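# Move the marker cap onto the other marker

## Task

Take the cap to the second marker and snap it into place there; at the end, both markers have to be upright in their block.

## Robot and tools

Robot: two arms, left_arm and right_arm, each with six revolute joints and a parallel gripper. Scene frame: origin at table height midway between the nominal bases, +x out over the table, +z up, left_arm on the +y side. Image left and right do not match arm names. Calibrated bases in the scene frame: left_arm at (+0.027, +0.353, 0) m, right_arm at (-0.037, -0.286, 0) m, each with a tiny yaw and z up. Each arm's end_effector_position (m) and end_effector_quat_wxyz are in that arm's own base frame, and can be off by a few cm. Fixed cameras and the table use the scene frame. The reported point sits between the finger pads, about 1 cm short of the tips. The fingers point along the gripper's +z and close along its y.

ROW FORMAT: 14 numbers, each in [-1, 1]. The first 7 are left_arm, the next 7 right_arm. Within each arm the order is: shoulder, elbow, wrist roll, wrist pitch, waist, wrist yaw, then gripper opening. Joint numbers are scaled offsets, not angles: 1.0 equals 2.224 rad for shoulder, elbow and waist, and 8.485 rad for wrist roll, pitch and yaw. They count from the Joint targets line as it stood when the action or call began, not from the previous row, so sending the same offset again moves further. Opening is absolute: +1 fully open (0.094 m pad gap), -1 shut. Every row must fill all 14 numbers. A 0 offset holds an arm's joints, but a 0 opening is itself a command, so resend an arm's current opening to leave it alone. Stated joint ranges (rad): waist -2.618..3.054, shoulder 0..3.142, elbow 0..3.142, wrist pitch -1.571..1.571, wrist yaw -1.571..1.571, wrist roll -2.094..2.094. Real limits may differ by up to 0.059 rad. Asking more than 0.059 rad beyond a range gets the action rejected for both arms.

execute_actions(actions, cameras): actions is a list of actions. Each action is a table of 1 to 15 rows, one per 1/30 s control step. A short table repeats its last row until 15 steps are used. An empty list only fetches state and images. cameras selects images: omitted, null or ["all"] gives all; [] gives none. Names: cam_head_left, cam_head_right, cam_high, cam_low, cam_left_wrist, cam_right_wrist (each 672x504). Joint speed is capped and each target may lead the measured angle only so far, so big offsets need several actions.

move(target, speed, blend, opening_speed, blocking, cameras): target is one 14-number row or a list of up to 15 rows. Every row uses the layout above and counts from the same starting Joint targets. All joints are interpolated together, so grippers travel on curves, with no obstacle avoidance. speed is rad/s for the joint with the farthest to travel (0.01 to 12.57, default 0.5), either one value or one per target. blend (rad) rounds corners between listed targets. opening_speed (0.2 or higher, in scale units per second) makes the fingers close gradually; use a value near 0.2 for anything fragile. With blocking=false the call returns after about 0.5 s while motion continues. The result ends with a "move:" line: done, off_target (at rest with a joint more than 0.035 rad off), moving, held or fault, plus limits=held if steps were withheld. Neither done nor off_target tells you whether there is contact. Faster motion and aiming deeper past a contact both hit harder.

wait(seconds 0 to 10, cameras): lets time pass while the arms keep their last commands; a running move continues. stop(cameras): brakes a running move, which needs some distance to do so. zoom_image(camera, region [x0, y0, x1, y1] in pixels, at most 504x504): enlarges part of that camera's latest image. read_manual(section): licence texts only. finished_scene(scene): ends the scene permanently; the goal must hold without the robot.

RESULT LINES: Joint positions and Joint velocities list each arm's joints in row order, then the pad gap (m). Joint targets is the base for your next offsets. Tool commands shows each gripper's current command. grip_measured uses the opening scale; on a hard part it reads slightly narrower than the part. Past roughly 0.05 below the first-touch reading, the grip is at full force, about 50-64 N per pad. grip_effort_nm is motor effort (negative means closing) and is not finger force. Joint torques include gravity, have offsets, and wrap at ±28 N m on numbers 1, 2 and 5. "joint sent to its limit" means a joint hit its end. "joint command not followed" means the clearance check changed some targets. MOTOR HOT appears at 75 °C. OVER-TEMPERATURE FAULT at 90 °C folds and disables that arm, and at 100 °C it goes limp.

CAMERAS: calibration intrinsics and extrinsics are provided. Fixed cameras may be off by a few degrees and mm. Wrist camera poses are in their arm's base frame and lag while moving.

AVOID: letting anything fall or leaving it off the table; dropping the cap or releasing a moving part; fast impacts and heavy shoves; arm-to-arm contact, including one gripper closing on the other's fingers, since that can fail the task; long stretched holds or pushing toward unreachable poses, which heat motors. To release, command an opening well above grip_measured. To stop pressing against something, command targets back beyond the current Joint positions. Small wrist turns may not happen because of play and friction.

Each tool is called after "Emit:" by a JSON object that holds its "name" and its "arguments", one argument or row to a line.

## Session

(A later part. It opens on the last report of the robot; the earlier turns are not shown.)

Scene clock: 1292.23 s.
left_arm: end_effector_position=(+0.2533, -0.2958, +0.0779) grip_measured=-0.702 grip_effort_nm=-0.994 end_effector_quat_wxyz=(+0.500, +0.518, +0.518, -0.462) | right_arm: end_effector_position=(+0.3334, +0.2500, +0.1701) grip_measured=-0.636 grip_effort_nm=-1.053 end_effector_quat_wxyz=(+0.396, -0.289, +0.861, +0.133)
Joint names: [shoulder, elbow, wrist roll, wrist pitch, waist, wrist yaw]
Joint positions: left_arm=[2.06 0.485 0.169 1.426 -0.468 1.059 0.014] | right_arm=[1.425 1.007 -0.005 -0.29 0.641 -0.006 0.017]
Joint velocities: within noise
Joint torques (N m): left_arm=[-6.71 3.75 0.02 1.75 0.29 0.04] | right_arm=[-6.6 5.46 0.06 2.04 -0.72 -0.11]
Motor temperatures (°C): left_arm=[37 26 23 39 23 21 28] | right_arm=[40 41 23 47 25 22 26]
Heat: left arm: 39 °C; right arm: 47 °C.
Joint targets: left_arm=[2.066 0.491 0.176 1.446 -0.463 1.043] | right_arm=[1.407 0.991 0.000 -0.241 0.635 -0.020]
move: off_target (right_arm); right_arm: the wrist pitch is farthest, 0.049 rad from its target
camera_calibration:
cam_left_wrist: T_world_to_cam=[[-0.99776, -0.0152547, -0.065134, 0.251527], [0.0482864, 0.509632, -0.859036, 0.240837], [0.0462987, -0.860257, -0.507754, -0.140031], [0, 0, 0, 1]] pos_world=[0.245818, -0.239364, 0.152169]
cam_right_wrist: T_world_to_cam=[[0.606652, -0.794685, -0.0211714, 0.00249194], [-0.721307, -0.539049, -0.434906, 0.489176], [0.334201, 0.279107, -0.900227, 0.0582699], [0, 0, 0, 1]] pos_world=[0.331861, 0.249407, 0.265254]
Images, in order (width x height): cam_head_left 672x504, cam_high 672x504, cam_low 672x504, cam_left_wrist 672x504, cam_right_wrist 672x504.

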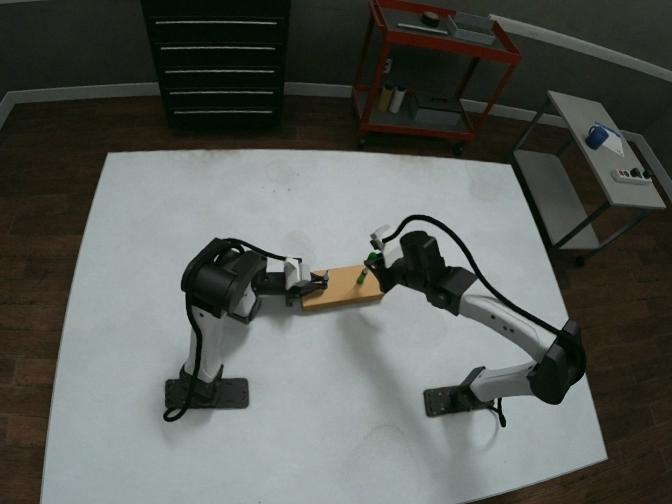

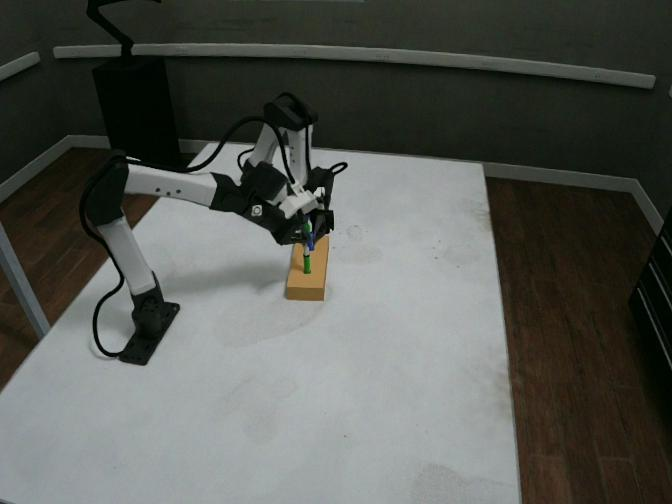

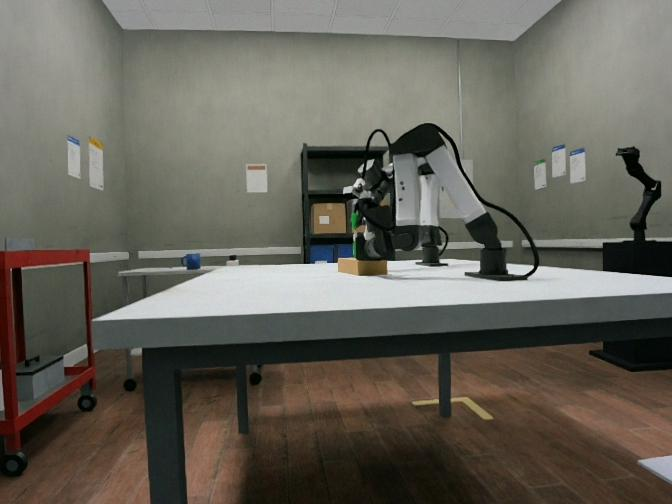

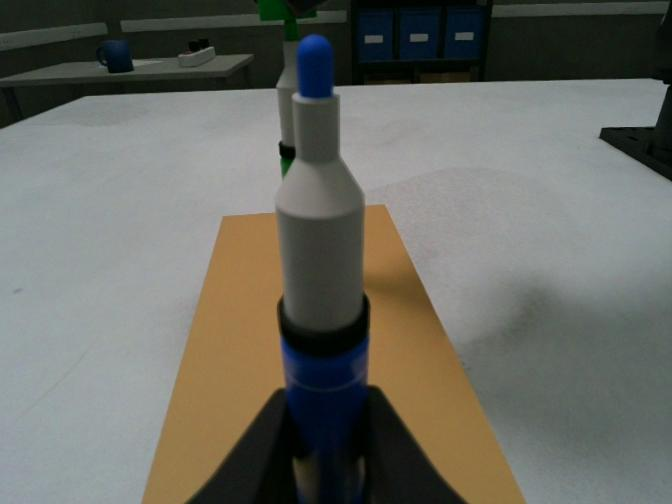

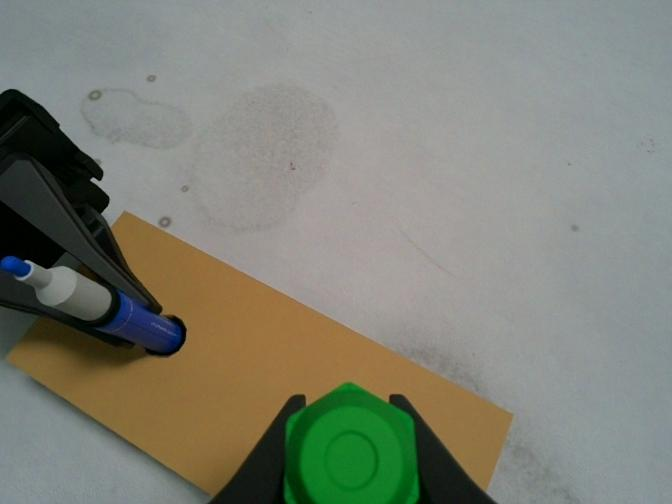

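Emit:
{"name": "move", "arguments": {
  "target": [
    [0, 0, 0, 0, 0, 0, -0.85, 0.0133, -0.0283, 0, 0.00907, 0, 0, -0.9],
    [0, 0, 0, 0, 0, 0, -0.85, 0.0218, -0.0496, 0, 0.01662, 0, 0, -0.9]
  ],
  "speed": 0.1,
  "blend": [0.01, 0],
  "cameras": ["cam_left_wrist", "cam_right_wrist", "cam_high", "cam_low", "cam_head_left"]
}}

Emit:
{"name": "zoom_image", "arguments": {
  "camera": "cam_left_wrist",
  "region": [230, 0, 350, 180]
}}

Scene clock: 1313.67 s.
left_arm: end_effector_position=(+0.2533, -0.2958, +0.0779) grip_measured=-0.702 grip_effort_nm=-0.994 end_effector_quat_wxyz=(+0.500, +0.518, +0.518, -0.462) | right_arm: end_effector_position=(+0.3323, +0.2492, +0.1401) grip_measured=-0.636 grip_effort_nm=-1.062 end_effector_quat_wxyz=(+0.400, -0.289, +0.859, +0.134)
Joint names: [shoulder, elbow, wrist roll, wrist pitch, waist, wrist yaw]
Joint positions: left_arm=[2.06 0.485 0.169 1.426 -0.468 1.059 0.014] | right_arm=[1.446 0.896 -0.005 -0.15 0.641 -0.006 0.017]
Joint velocities: within noise
Joint torques (N m): left_arm=[-6.84 3.77 0.02 1.74 0.42 0.07] | right_arm=[-4.42 5.37 0.05 2.04 -0.76 -0.1]
Motor temperatures (°C): left_arm=[38 26 23 39 23 21 28] | right_arm=[40 40 23 51 25 22 26]
Heat: left arm: 39 °C; right arm: 51 °C.
Joint targets: left_arm=[2.066 0.491 0.176 1.446 -0.463 1.043] | right_arm=[1.455 0.881 0.000 -0.100 0.635 -0.020]
move: off_target (right_arm); right_arm: the wrist pitch is farthest, 0.050 rad from its target
camera_calibration:
cam_left_wrist: T_world_to_cam=[[-0.99776, -0.0152547, -0.065134, 0.251527], [0.0482864, 0.509632, -0.859036, 0.240837], [0.0462987, -0.860257, -0.507754, -0.140031], [0, 0, 0, 1]] pos_world=[0.245818, -0.239364, 0.152169]
cam_right_wrist: T_world_to_cam=[[0.606788, -0.794584, -0.0210586, 0.00175837], [-0.71848, -0.536953, -0.442117, 0.474449], [0.339992, 0.283402, -0.89671, 0.0283851], [0, 0, 0, 1]] pos_world=[0.330164, 0.24811, 0.235252]
Images, in order (width x height): cam_head_left 672x504, cam_high 672x504, cam_low 672x504, cam_left_wrist 672x504, cam_right_wrist 672x504.

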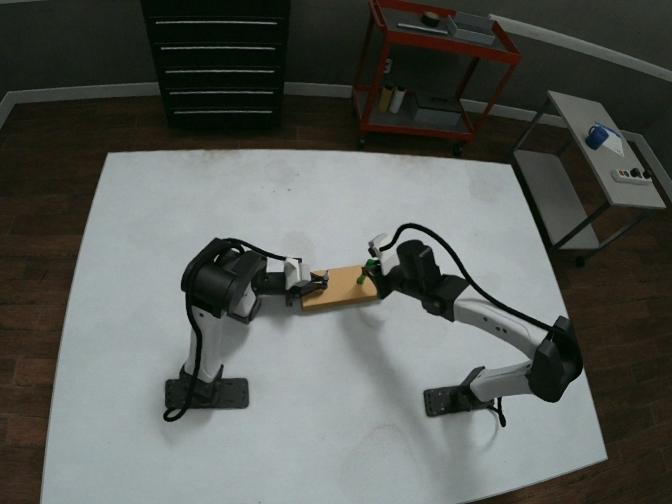

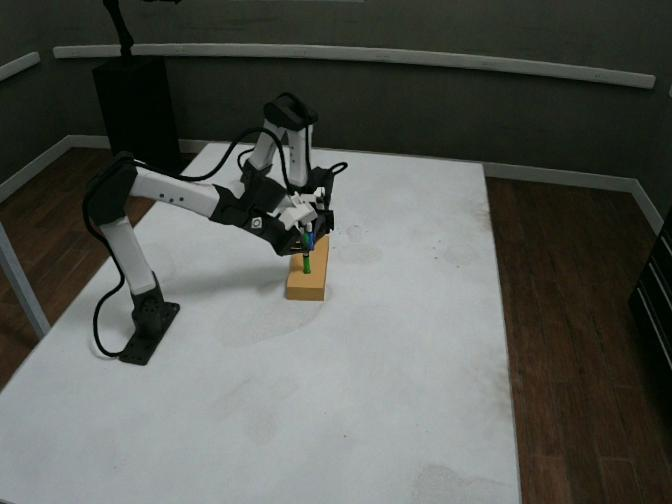

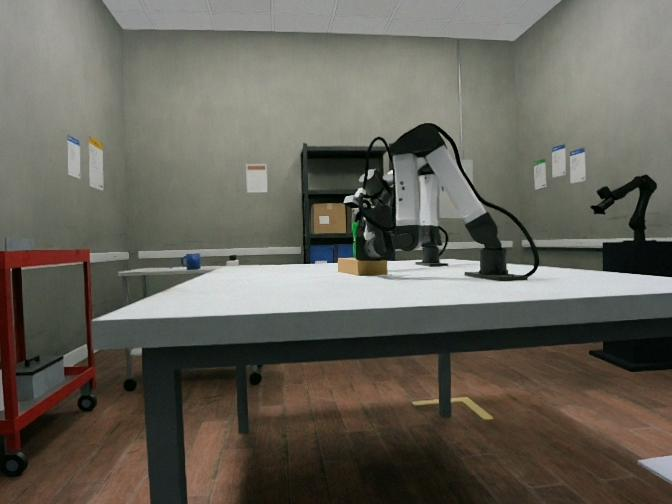

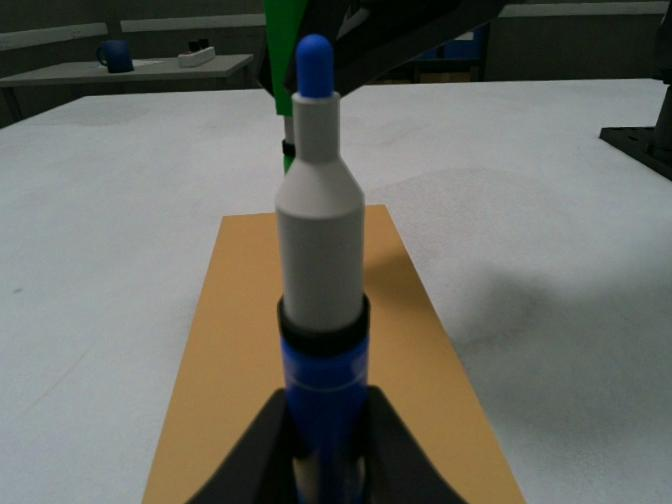

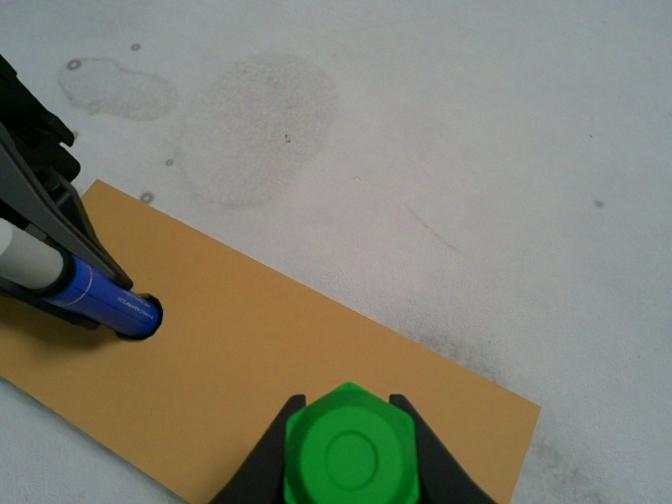

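Scaled by 2.800 from the camera's 672x504 image, which has a finer 960x720 frame.

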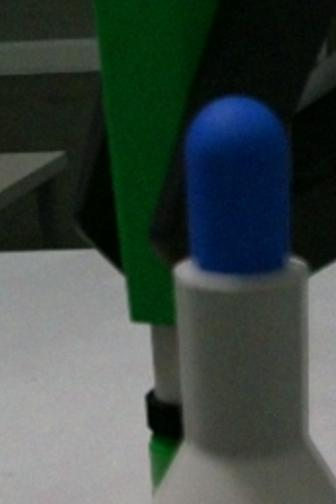

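Emit:
{"name": "move", "arguments": {
  "target": [0, 0, 0, 0, 0, 0, -0.85, 0.0052, -0.0128, 0, 0.0046, 0, 0, -0.95],
  "speed": 0.08,
  "cameras": ["cam_left_wrist", "cam_right_wrist"]
}}

Emit:
{"name": "zoom_image", "arguments": {
  "camera": "cam_left_wrist",
  "region": [230, 0, 350, 180]
}}

Scene clock: 1335.37 s.
left_arm: end_effector_position=(+0.2533, -0.2958, +0.0779) grip_measured=-0.702 grip_effort_nm=-0.994 end_effector_quat_wxyz=(+0.500, +0.518, +0.518, -0.462) | right_arm: end_effector_position=(+0.3345, +0.2508, +0.1369) grip_measured=-0.636 grip_effort_nm=-1.067 end_effector_quat_wxyz=(+0.409, -0.287, +0.855, +0.137)
Joint names: [shoulder, elbow, wrist roll, wrist pitch, waist, wrist yaw]
Joint positions: left_arm=[2.06 0.485 0.169 1.426 -0.468 1.059 0.014] | right_arm=[1.453 0.871 -0.005 -0.097 0.641 -0.006 0.017]
Joint velocities: within noise
Joint torques (N m): left_arm=[-6.82 4 0.07 1.76 0.35 0.06] | right_arm=[-3.99 5.05 0.04 1.96 -0.84 -0.11]
Motor temperatures (°C): left_arm=[38 26 23 39 23 21 28] | right_arm=[38 40 23 52 25 22 26]
Heat: left arm: 39 °C; right arm: 52 °C.
Joint targets: left_arm=[2.066 0.491 0.176 1.446 -0.463 1.043] | right_arm=[1.467 0.852 0.000 -0.061 0.635 -0.020]
move: off_target (right_arm); right_arm: the wrist pitch is farthest, 0.036 rad from its target
camera_calibration:
cam_left_wrist: T_world_to_cam=[[-0.99776, -0.0152547, -0.065134, 0.251527], [0.0482864, 0.509632, -0.859036, 0.240837], [0.0462987, -0.860257, -0.507754, -0.140031], [0, 0, 0, 1]] pos_world=[0.245818, -0.239364, 0.152169]
cam_right_wrist: T_world_to_cam=[[0.607158, -0.794309, -0.0208174, 0.00145847], [-0.710505, -0.530997, -0.461763, 0.474057], [0.355728, 0.295154, -0.886759, 0.0147884], [0, 0, 0, 1]] pos_world=[0.330674, 0.248517, 0.232046]
Images, in order (width x height): cam_left_wrist 672x504, cam_right_wrist 672x504.

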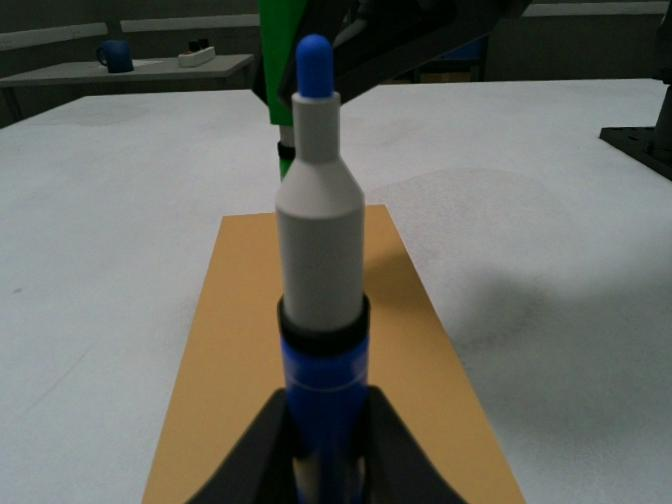

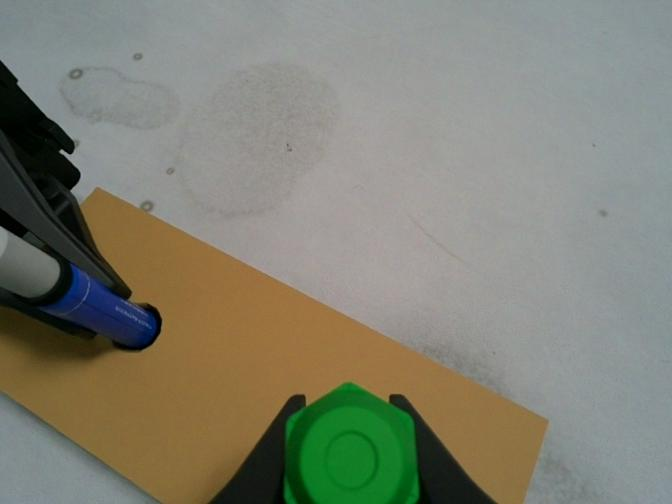

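Scaled by 2.800 from the camera's 672x504 image, which has a finer 960x720 frame.

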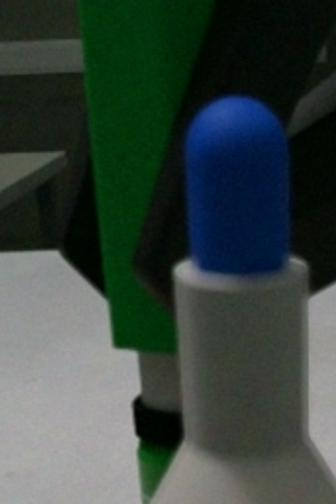

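Emit:
{"name": "move", "arguments": {
  "target": [
    [0, 0, 0, 0, 0, 0, -0.85, 0.0016, -0.0011, 0, -0.01002, 0, 0, -0.95],
    [0, 0, 0, 0, 0, 0, -0.85, 0.0198, -0.0164, 0, -0.02887, 0, 0, -0.95]
  ],
  "speed": 0.1,
  "cameras": ["cam_left_wrist", "cam_right_wrist"]
}}

Emit:
{"name": "zoom_image", "arguments": {
  "camera": "cam_left_wrist",
  "region": [230, 0, 350, 180]
}}

Scene clock: 1353.43 s.
left_arm: end_effector_position=(+0.2533, -0.2958, +0.0779) grip_measured=-0.702 grip_effort_nm=-0.989 end_effector_quat_wxyz=(+0.500, +0.518, +0.518, -0.462) | right_arm: end_effector_position=(+0.3307, +0.2480, +0.1253) grip_measured=-0.636 grip_effort_nm=-1.053 end_effector_quat_wxyz=(+0.392, -0.290, +0.863, +0.132)
Joint names: [shoulder, elbow, wrist roll, wrist pitch, waist, wrist yaw]
Joint positions: left_arm=[2.06 0.485 0.169 1.426 -0.468 1.059 0.014] | right_arm=[1.465 0.865 -0.005 -0.118 0.641 -0.006 0.017]
Joint velocities: within noise
Joint torques (N m): left_arm=[-6.82 3.95 -0.02 1.73 0.43 0.06] | right_arm=[-1.61 2.48 0.05 -0.17 -0.79 -0.1]
Motor temperatures (°C): left_arm=[38 26 23 39 23 21 28] | right_arm=[36 39 23 49 25 22 26]
Heat: left arm: 39 °C; right arm: 49 °C.
Joint targets: left_arm=[2.066 0.491 0.176 1.446 -0.463 1.043] | right_arm=[1.511 0.816 0.000 -0.306 0.635 -0.020]
move: off_target (right_arm); right_arm: the wrist pitch is farthest, 0.188 rad from its target
camera_calibration:
cam_left_wrist: T_world_to_cam=[[-0.99776, -0.0152547, -0.065134, 0.251527], [0.0482864, 0.509632, -0.859036, 0.240837], [0.0462987, -0.860257, -0.507754, -0.140031], [0, 0, 0, 1]] pos_world=[0.245818, -0.239364, 0.152169]
cam_right_wrist: T_world_to_cam=[[0.606478, -0.794815, -0.0213017, 0.00170203], [-0.724821, -0.54166, -0.425721, 0.467346], [0.326831, 0.27363, -0.904604, 0.0237252], [0, 0, 0, 1]] pos_world=[0.329956, 0.248004, 0.220457]
Images, in order (width x height): cam_left_wrist 672x504, cam_right_wrist 672x504.

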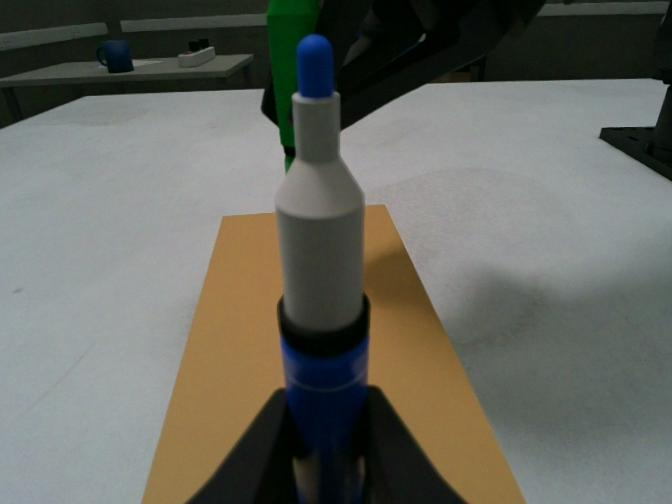

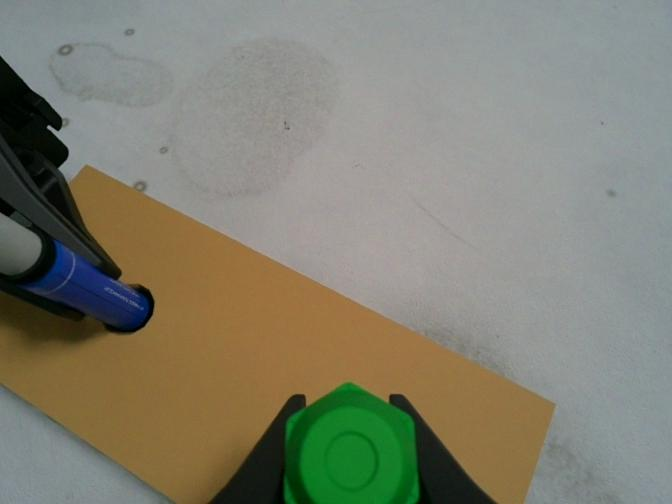

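Scaled by 2.800 from the camera's 672x504 image, which has a finer 960x720 frame.

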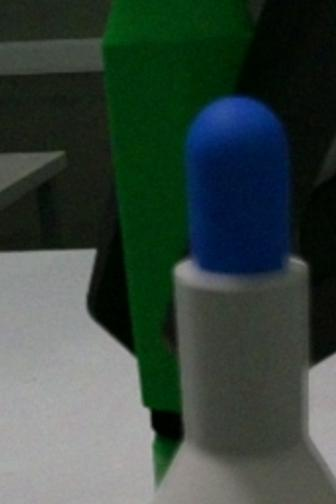

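Emit:
{"name": "zoom_image", "arguments": {
  "camera": "cam_left_wrist",
  "region": [265, 120, 325, 180]
}}

Emit:
{"name": "zoom_image", "arguments": {
  "camera": "cam_high",
  "region": [285, 205, 325, 275]
}}

Scaled by 8.400 from the camera's 672x504 image, which has a finer 960x720 frame.

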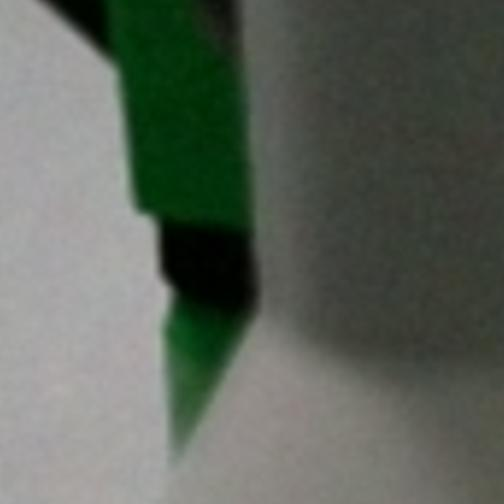

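This scene's latest camera images include none from cam_high. They are from: cam_left_wrist, cam_right_wrist. cam_high's image comes with the result of a call that names it in "cameras".

Emit:
{"name": "move", "arguments": {
  "target": [0, 0, 0, 0, 0, 0, -0.85, 0.018, -0.0189, 0, -0.0165, 0, 0, -0.95],
  "speed": 0.1,
  "cameras": ["cam_left_wrist", "cam_right_wrist", "cam_high", "cam_low"]
}}

Emit:
{"name": "zoom_image", "arguments": {
  "camera": "cam_left_wrist",
  "region": [265, 120, 325, 180]
}}

Emit:
{"name": "zoom_image", "arguments": {
  "camera": "cam_high",
  "region": [285, 215, 325, 285]
}}

Scene clock: 1381.87 s.
left_arm: end_effector_position=(+0.2533, -0.2958, +0.0779) grip_measured=-0.702 grip_effort_nm=-0.999 end_effector_quat_wxyz=(+0.500, +0.518, +0.518, -0.462) | right_arm: end_effector_position=(+0.3276, +0.2457, +0.1127) grip_measured=-0.636 grip_effort_nm=-1.057 end_effector_quat_wxyz=(+0.378, -0.292, +0.869, +0.127)
Joint names: [shoulder, elbow, wrist roll, wrist pitch, waist, wrist yaw]
Joint positions: left_arm=[2.06 0.485 0.169 1.426 -0.468 1.059 0.014] | right_arm=[1.481 0.849 -0.005 -0.118 0.641 -0.006 0.017]
Joint velocities: within noise
Joint torques (N m): left_arm=[-6.84 4.04 0.03 1.71 0.34 0.07] | right_arm=[0.43 0.5 0.03 -1.53 -0.8 -0.11]
Motor temperatures (°C): left_arm=[38 26 23 39 23 21 28] | right_arm=[34 36 23 43 25 22 26]
Heat: left arm: 39 °C; right arm: 43 °C.
Joint targets: left_arm=[2.066 0.491 0.176 1.446 -0.463 1.043] | right_arm=[1.551 0.774 0.000 -0.446 0.635 -0.020]
move: off_target (right_arm); right_arm: the wrist pitch is farthest, 0.328 rad from its target
camera_calibration:
cam_left_wrist: T_world_to_cam=[[-0.99776, -0.0152547, -0.065134, 0.251527], [0.0482864, 0.509632, -0.859036, 0.240837], [0.0462987, -0.860257, -0.507754, -0.140031], [0, 0, 0, 1]] pos_world=[0.245818, -0.239364, 0.152169]
cam_right_wrist: T_world_to_cam=[[0.605975, -0.79519, -0.0215988, 0.00170188], [-0.735094, -0.549388, -0.397252, 0.460515], [0.304025, 0.256602, -0.917455, 0.0271289], [0, 0, 0, 1]] pos_world=[0.329243, 0.247394, 0.207867]
Images, in order (width x height): cam_high 672x504, cam_low 672x504, cam_left_wrist 672x504, cam_right_wrist 672x504.

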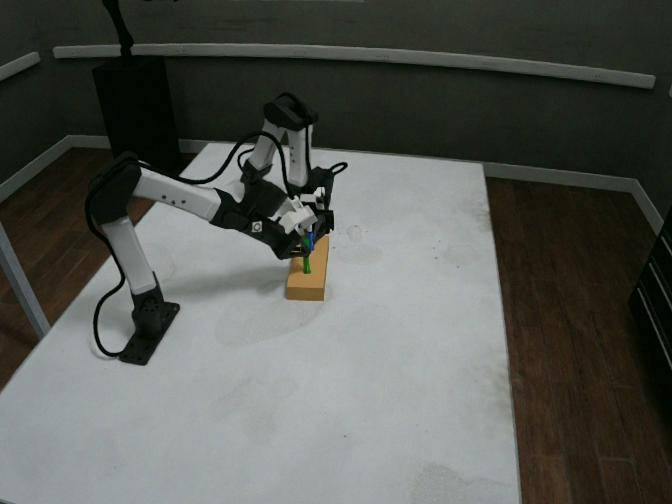

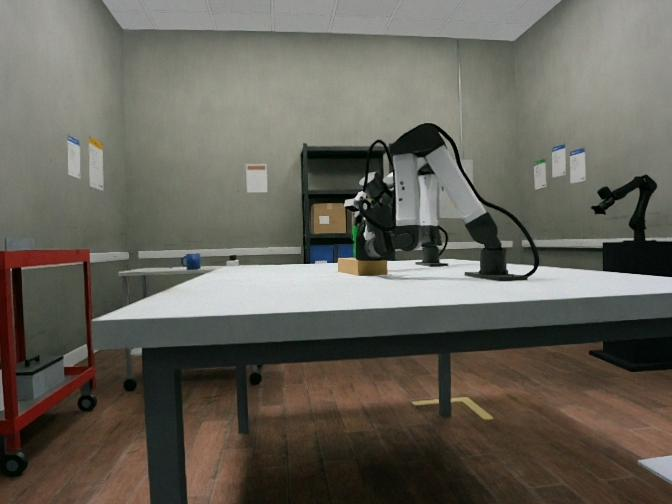

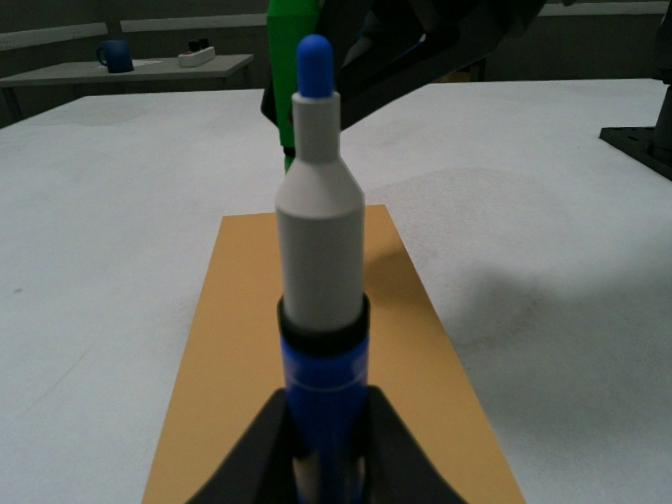

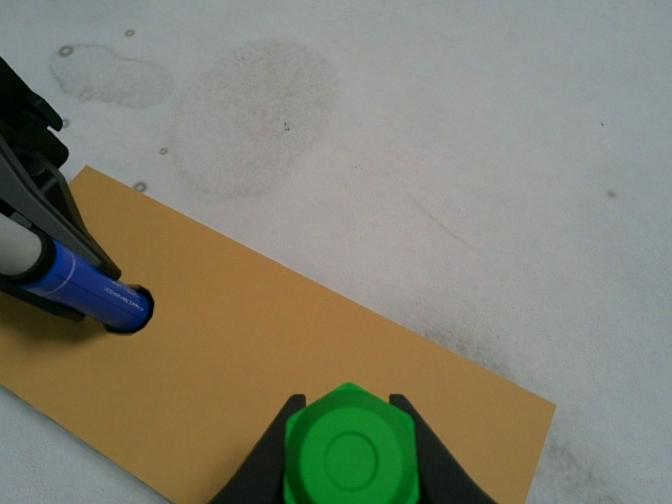

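Scaled by 8.400 from the camera's 672x504 image, which has a finer 960x720 frame.

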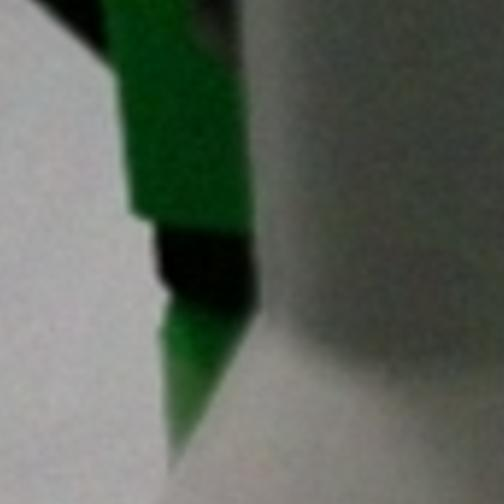

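Scaled by 7.200 from the camera's 672x504 image, which has a finer 960x720 frame.

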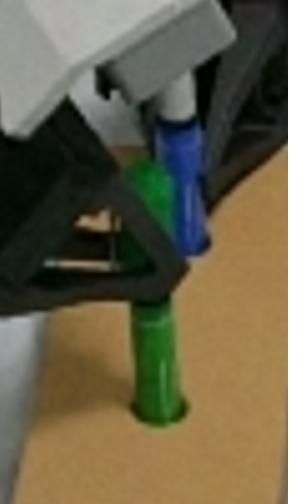

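Emit:
{"name": "move", "arguments": {
  "target": [0, 0, 0, 0, 0, 0, -0.85, -0.0549, 0.0719, 0, 0.0292, 0, 0, -0.95],
  "speed": 0.12,
  "cameras": ["cam_left_wrist", "cam_right_wrist", "cam_high", "cam_low"]
}}

Emit:
{"name": "zoom_image", "arguments": {
  "camera": "cam_left_wrist",
  "region": [250, 60, 350, 180]
}}

Emit:
{"name": "zoom_image", "arguments": {
  "camera": "cam_high",
  "region": [285, 215, 325, 285]
}}

Scene clock: 1396.70 s.
left_arm: end_effector_position=(+0.2537, -0.2960, +0.0783) grip_measured=-0.702 grip_effort_nm=-0.994 end_effector_quat_wxyz=(+0.499, +0.516, +0.519, -0.464) | right_arm: end_effector_position=(+0.3322, +0.2491, +0.1417) grip_measured=-0.636 grip_effort_nm=-1.053 end_effector_quat_wxyz=(+0.397, -0.289, +0.861, +0.134)
Joint names: [shoulder, elbow, wrist roll, wrist pitch, waist, wrist yaw]
Joint positions: left_arm=[2.06 0.487 0.162 1.426 -0.468 1.059 0.014] | right_arm=[1.446 0.907 -0.005 -0.167 0.641 -0.006 0.017]
Joint velocities: within noise
Joint torques (N m): left_arm=[-6.8 3.84 0.01 1.7 0.28 0.02] | right_arm=[-6.49 8.77 0.05 1.24 -0.72 -0.1]
Motor temperatures (°C): left_arm=[38 26 23 39 23 21 28] | right_arm=[34 35 23 44 25 22 26]
Heat: left arm: 39 °C; right arm: 44 °C.
Joint targets: left_arm=[2.066 0.491 0.176 1.446 -0.463 1.043] | right_arm=[1.429 0.934 0.000 -0.198 0.635 -0.020]
move: done
camera_calibration:
cam_left_wrist: T_world_to_cam=[[-0.998125, -0.0158916, -0.0591107, 0.251464], [0.0428299, 0.508588, -0.859944, 0.242476], [0.0437289, -0.860863, -0.506953, -0.139674], [0, 0, 0, 1]] pos_world=[0.246715, -0.239564, 0.152572]
cam_right_wrist: T_world_to_cam=[[0.606676, -0.79467, -0.0210735, 0.00191006], [-0.720534, -0.538494, -0.436869, 0.475349], [0.335819, 0.280223, -0.899278, 0.0324129], [0, 0, 0, 1]] pos_world=[0.330462, 0.248408, 0.236854]
Images, in order (width x height): cam_high 672x504, cam_low 672x504, cam_left_wrist 672x504, cam_right_wrist 672x504.

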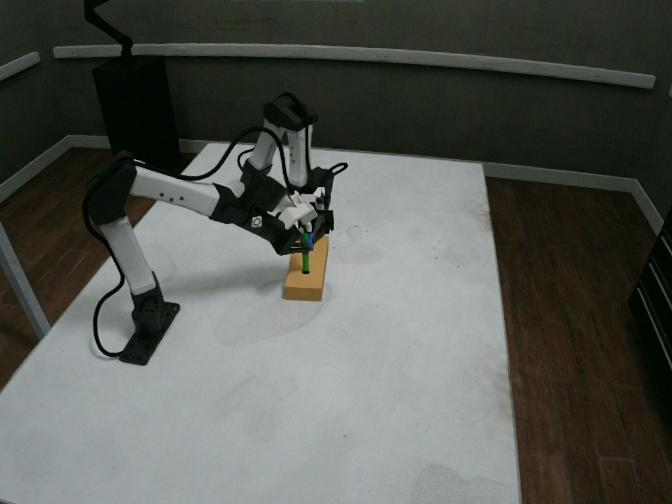

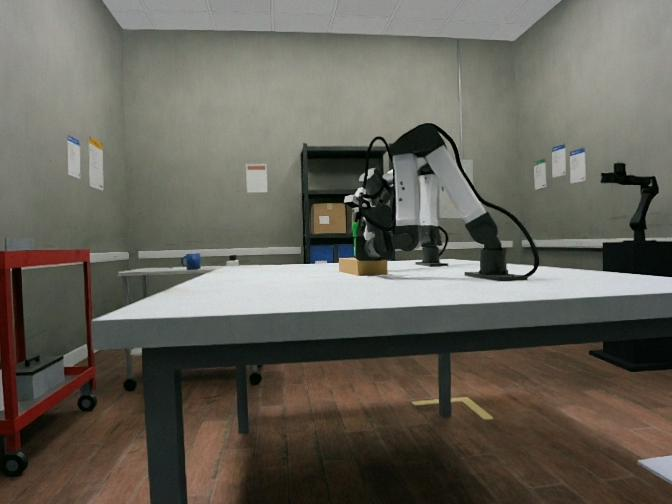

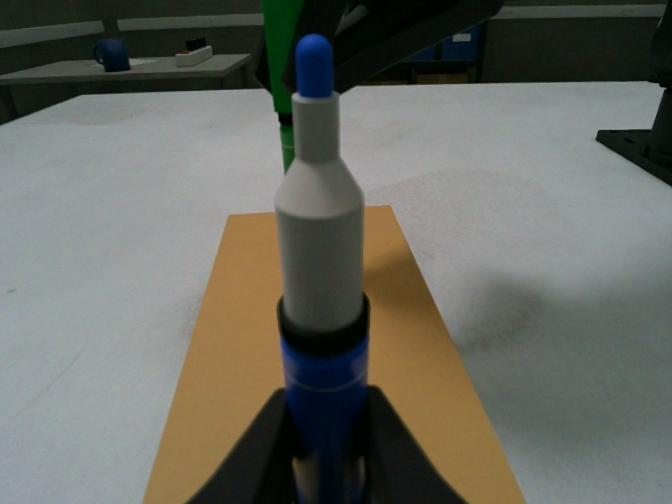

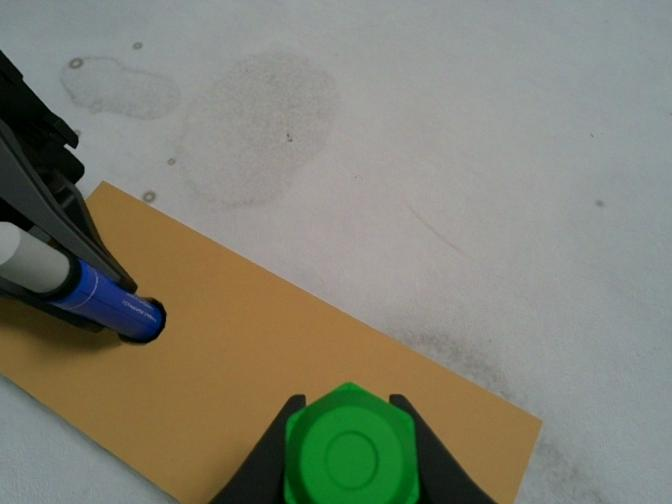

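Scaled by 4.200 from the camera's 672x504 image, which has a finer 960x720 frame.

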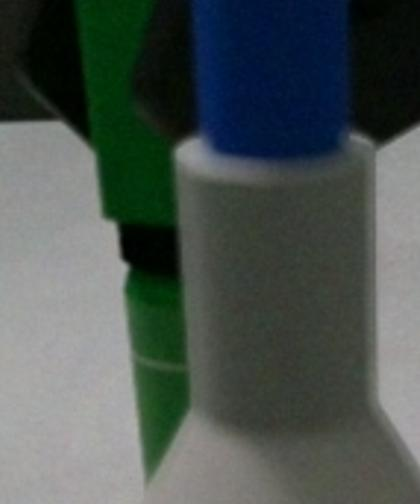

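Scaled by 7.200 from the camera's 672x504 image, which has a finer 960x720 frame.

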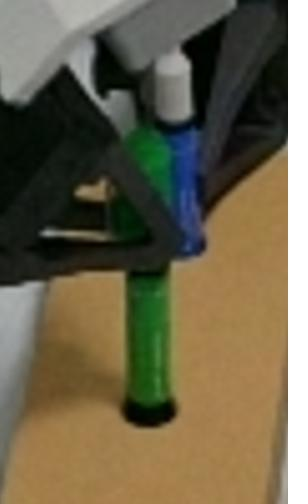

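Emit:
{"name": "move", "arguments": {
  "target": [
    [0, 0, 0, 0, 0, 0, -0.85, 0.0169, -0.0366, 0, 0.01155, 0, 0, -0.95],
    [0, 0, 0, 0, 0, 0, -0.85, 0.0477, -0.0647, 0, -0.02263, 0, 0, -0.95]
  ],
  "speed": 0.12,
  "cameras": ["cam_left_wrist", "cam_right_wrist", "cam_high", "cam_low"]
}}

Emit:
{"name": "zoom_image", "arguments": {
  "camera": "cam_left_wrist",
  "region": [250, 60, 350, 180]
}}

Emit:
{"name": "zoom_image", "arguments": {
  "camera": "cam_high",
  "region": [285, 215, 325, 285]
}}

Scene clock: 1423.67 s.
left_arm: end_effector_position=(+0.2537, -0.2960, +0.0783) grip_measured=-0.702 grip_effort_nm=-0.989 end_effector_quat_wxyz=(+0.499, +0.516, +0.519, -0.464) | right_arm: end_effector_position=(+0.3296, +0.2472, +0.1227) grip_measured=-0.636 grip_effort_nm=-1.057 end_effector_quat_wxyz=(+0.389, -0.291, +0.865, +0.131)
Joint names: [shoulder, elbow, wrist roll, wrist pitch, waist, wrist yaw]
Joint positions: left_arm=[2.06 0.487 0.162 1.426 -0.468 1.059 0.014] | right_arm=[1.466 0.86 -0.005 -0.12 0.641 -0.006 0.017]
Joint velocities: within noise
Joint torques (N m): left_arm=[-6.72 3.81 0.06 1.75 0.27 0.04] | right_arm=[0.31 0.8 0.06 -0.97 -0.68 -0.11]
Motor temperatures (°C): left_arm=[38 26 23 39 23 21 28] | right_arm=[36 39 23 44 25 22 26]
Heat: left arm: 39 °C; right arm: 44 °C.
Joint targets: left_arm=[2.066 0.491 0.176 1.446 -0.463 1.043] | right_arm=[1.535 0.790 0.000 -0.390 0.635 -0.020]
move: off_target (right_arm); right_arm: the wrist pitch is farthest, 0.270 rad from its target
camera_calibration:
cam_left_wrist: T_world_to_cam=[[-0.998125, -0.0158916, -0.0591107, 0.251464], [0.0428299, 0.508588, -0.859944, 0.242476], [0.0437289, -0.860863, -0.506953, -0.139674], [0, 0, 0, 1]] pos_world=[0.246715, -0.239564, 0.152572]
cam_right_wrist: T_world_to_cam=[[0.606348, -0.794913, -0.0213437, 0.00170835], [-0.727283, -0.543507, -0.419117, 0.465487], [0.321561, 0.269653, -0.907682, 0.0250414], [0, 0, 0, 1]] pos_world=[0.329453, 0.247601, 0.21786]
Images, in order (width x height): cam_high 672x504, cam_low 672x504, cam_left_wrist 672x504, cam_right_wrist 672x504.

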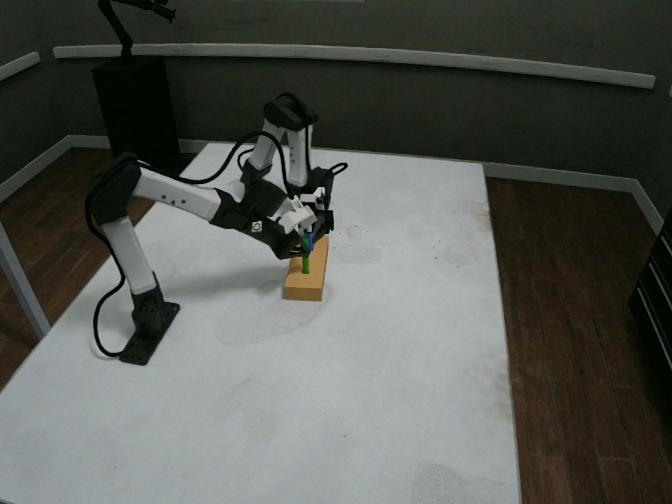

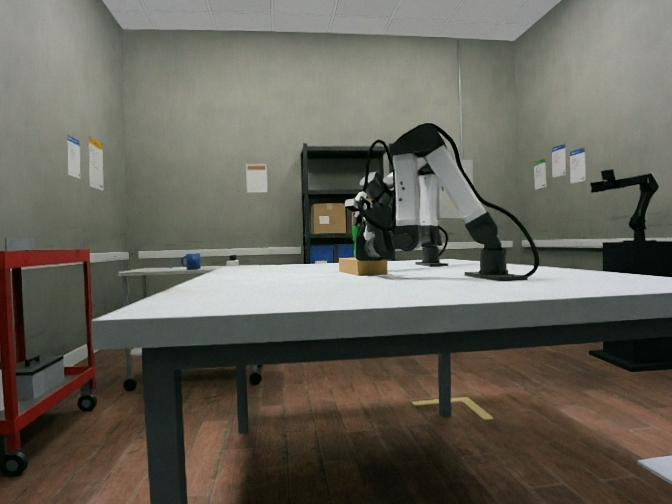

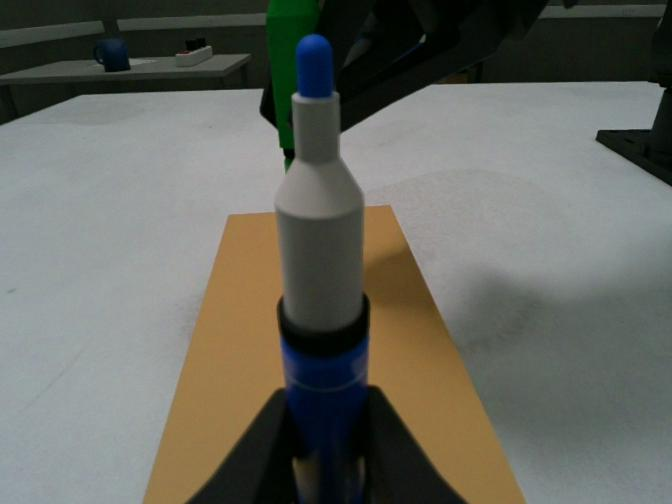

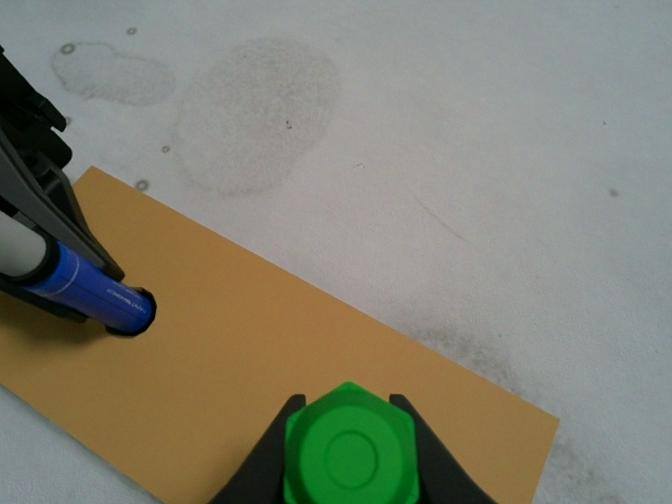

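Scaled by 4.200 from the camera's 672x504 image, which has a finer 960x720 frame.

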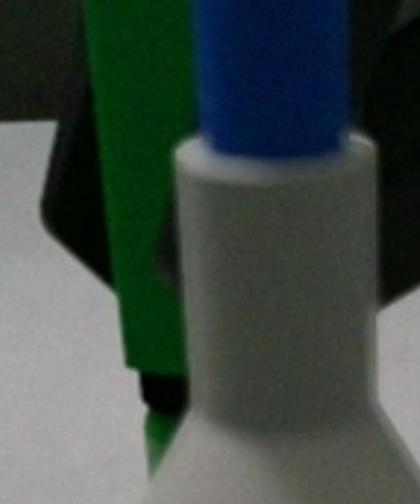

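Scaled by 7.200 from the camera's 672x504 image, which has a finer 960x720 frame.

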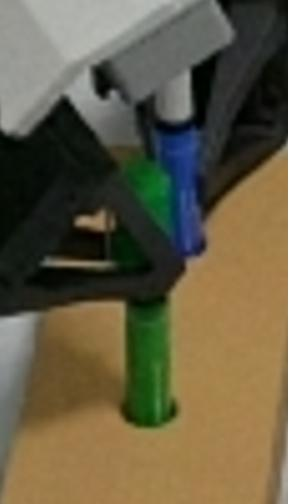

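Emit:
{"name": "move", "arguments": {
  "target": [
    [0, 0, 0, 0, 0, 0, -0.85, -0.0362, 0.0382, 0, 0.0338, 0, 0, -0.85],
    [0, 0, 0, 0, 0, 0, -0.85, -0.0362, 0.0382, 0, 0.0338, 0, 0, -0.2]
  ],
  "speed": 0.2,
  "opening_speed": 0.5,
  "cameras": ["cam_left_wrist", "cam_right_wrist", "cam_high", "cam_low"]
}}

Emit:
{"name": "zoom_image", "arguments": {
  "camera": "cam_left_wrist",
  "region": [250, 60, 350, 180]
}}

Scene clock: 1459.07 s.
left_arm: end_effector_position=(+0.2537, -0.2960, +0.0783) grip_measured=-0.702 grip_effort_nm=-0.994 end_effector_quat_wxyz=(+0.499, +0.516, +0.519, -0.464) | right_arm: end_effector_position=(+0.3316, +0.2487, +0.1283) grip_measured=-0.202 grip_effort_nm=0.081 end_effector_quat_wxyz=(+0.398, -0.289, +0.860, +0.134)
Joint names: [shoulder, elbow, wrist roll, wrist pitch, waist, wrist yaw]
Joint positions: left_arm=[2.06 0.487 0.162 1.426 -0.468 1.059 0.014] | right_arm=[1.46 0.863 -0.005 -0.107 0.641 -0.006 0.037]
Joint velocities: within noise
Joint torques (N m): left_arm=[-6.89 3.67 0.01 1.74 0.29 0.06] | right_arm=[-5.67 7.39 0.06 1.61 -0.75 -0.1]
Motor temperatures (°C): left_arm=[38 26 23 39 23 21 28] | right_arm=[33 35 23 42 25 22 26]
Heat: left arm: 39 °C; right arm: 42 °C.
Joint targets: left_arm=[2.066 0.491 0.176 1.446 -0.463 1.043] | right_arm=[1.454 0.875 0.000 -0.103 0.635 -0.020]
move: done
camera_calibration:
cam_left_wrist: T_world_to_cam=[[-0.998125, -0.0158916, -0.0591107, 0.251464], [0.0428299, 0.508588, -0.859944, 0.242476], [0.0437289, -0.860863, -0.506953, -0.139674], [0, 0, 0, 1]] pos_world=[0.246715, -0.239564, 0.152572]
cam_right_wrist: T_world_to_cam=[[0.606714, -0.794639, -0.0211178, 0.00158434], [-0.720183, -0.538232, -0.437771, 0.468814], [0.336504, 0.280811, -0.898838, 0.0202336], [0, 0, 0, 1]] pos_world=[0.329862, 0.247908, 0.223454]
Images, in order (width x height): cam_high 672x504, cam_low 672x504, cam_left_wrist 672x504, cam_right_wrist 672x504.

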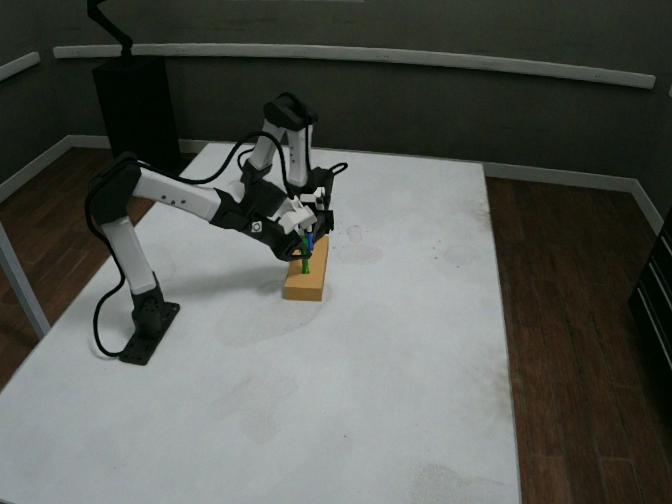

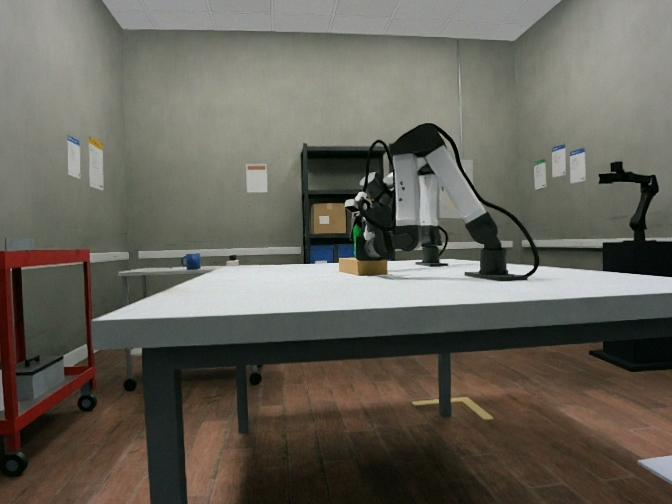

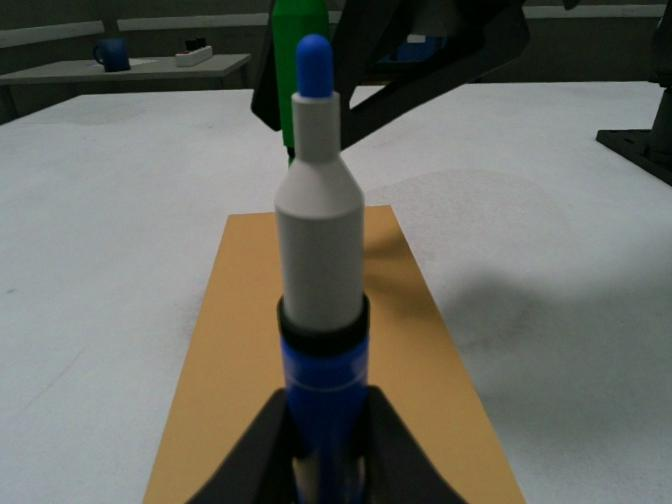

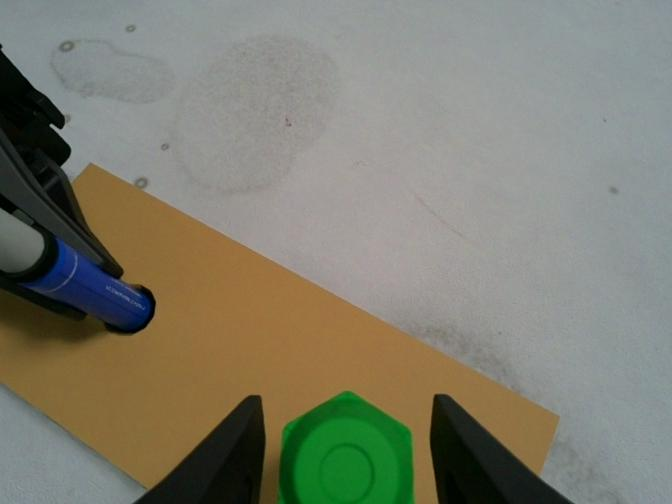

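Scaled by 4.200 from the camera's 672x504 image, which has a finer 960x720 frame.

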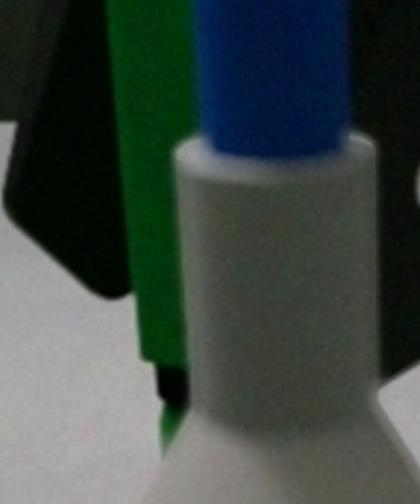

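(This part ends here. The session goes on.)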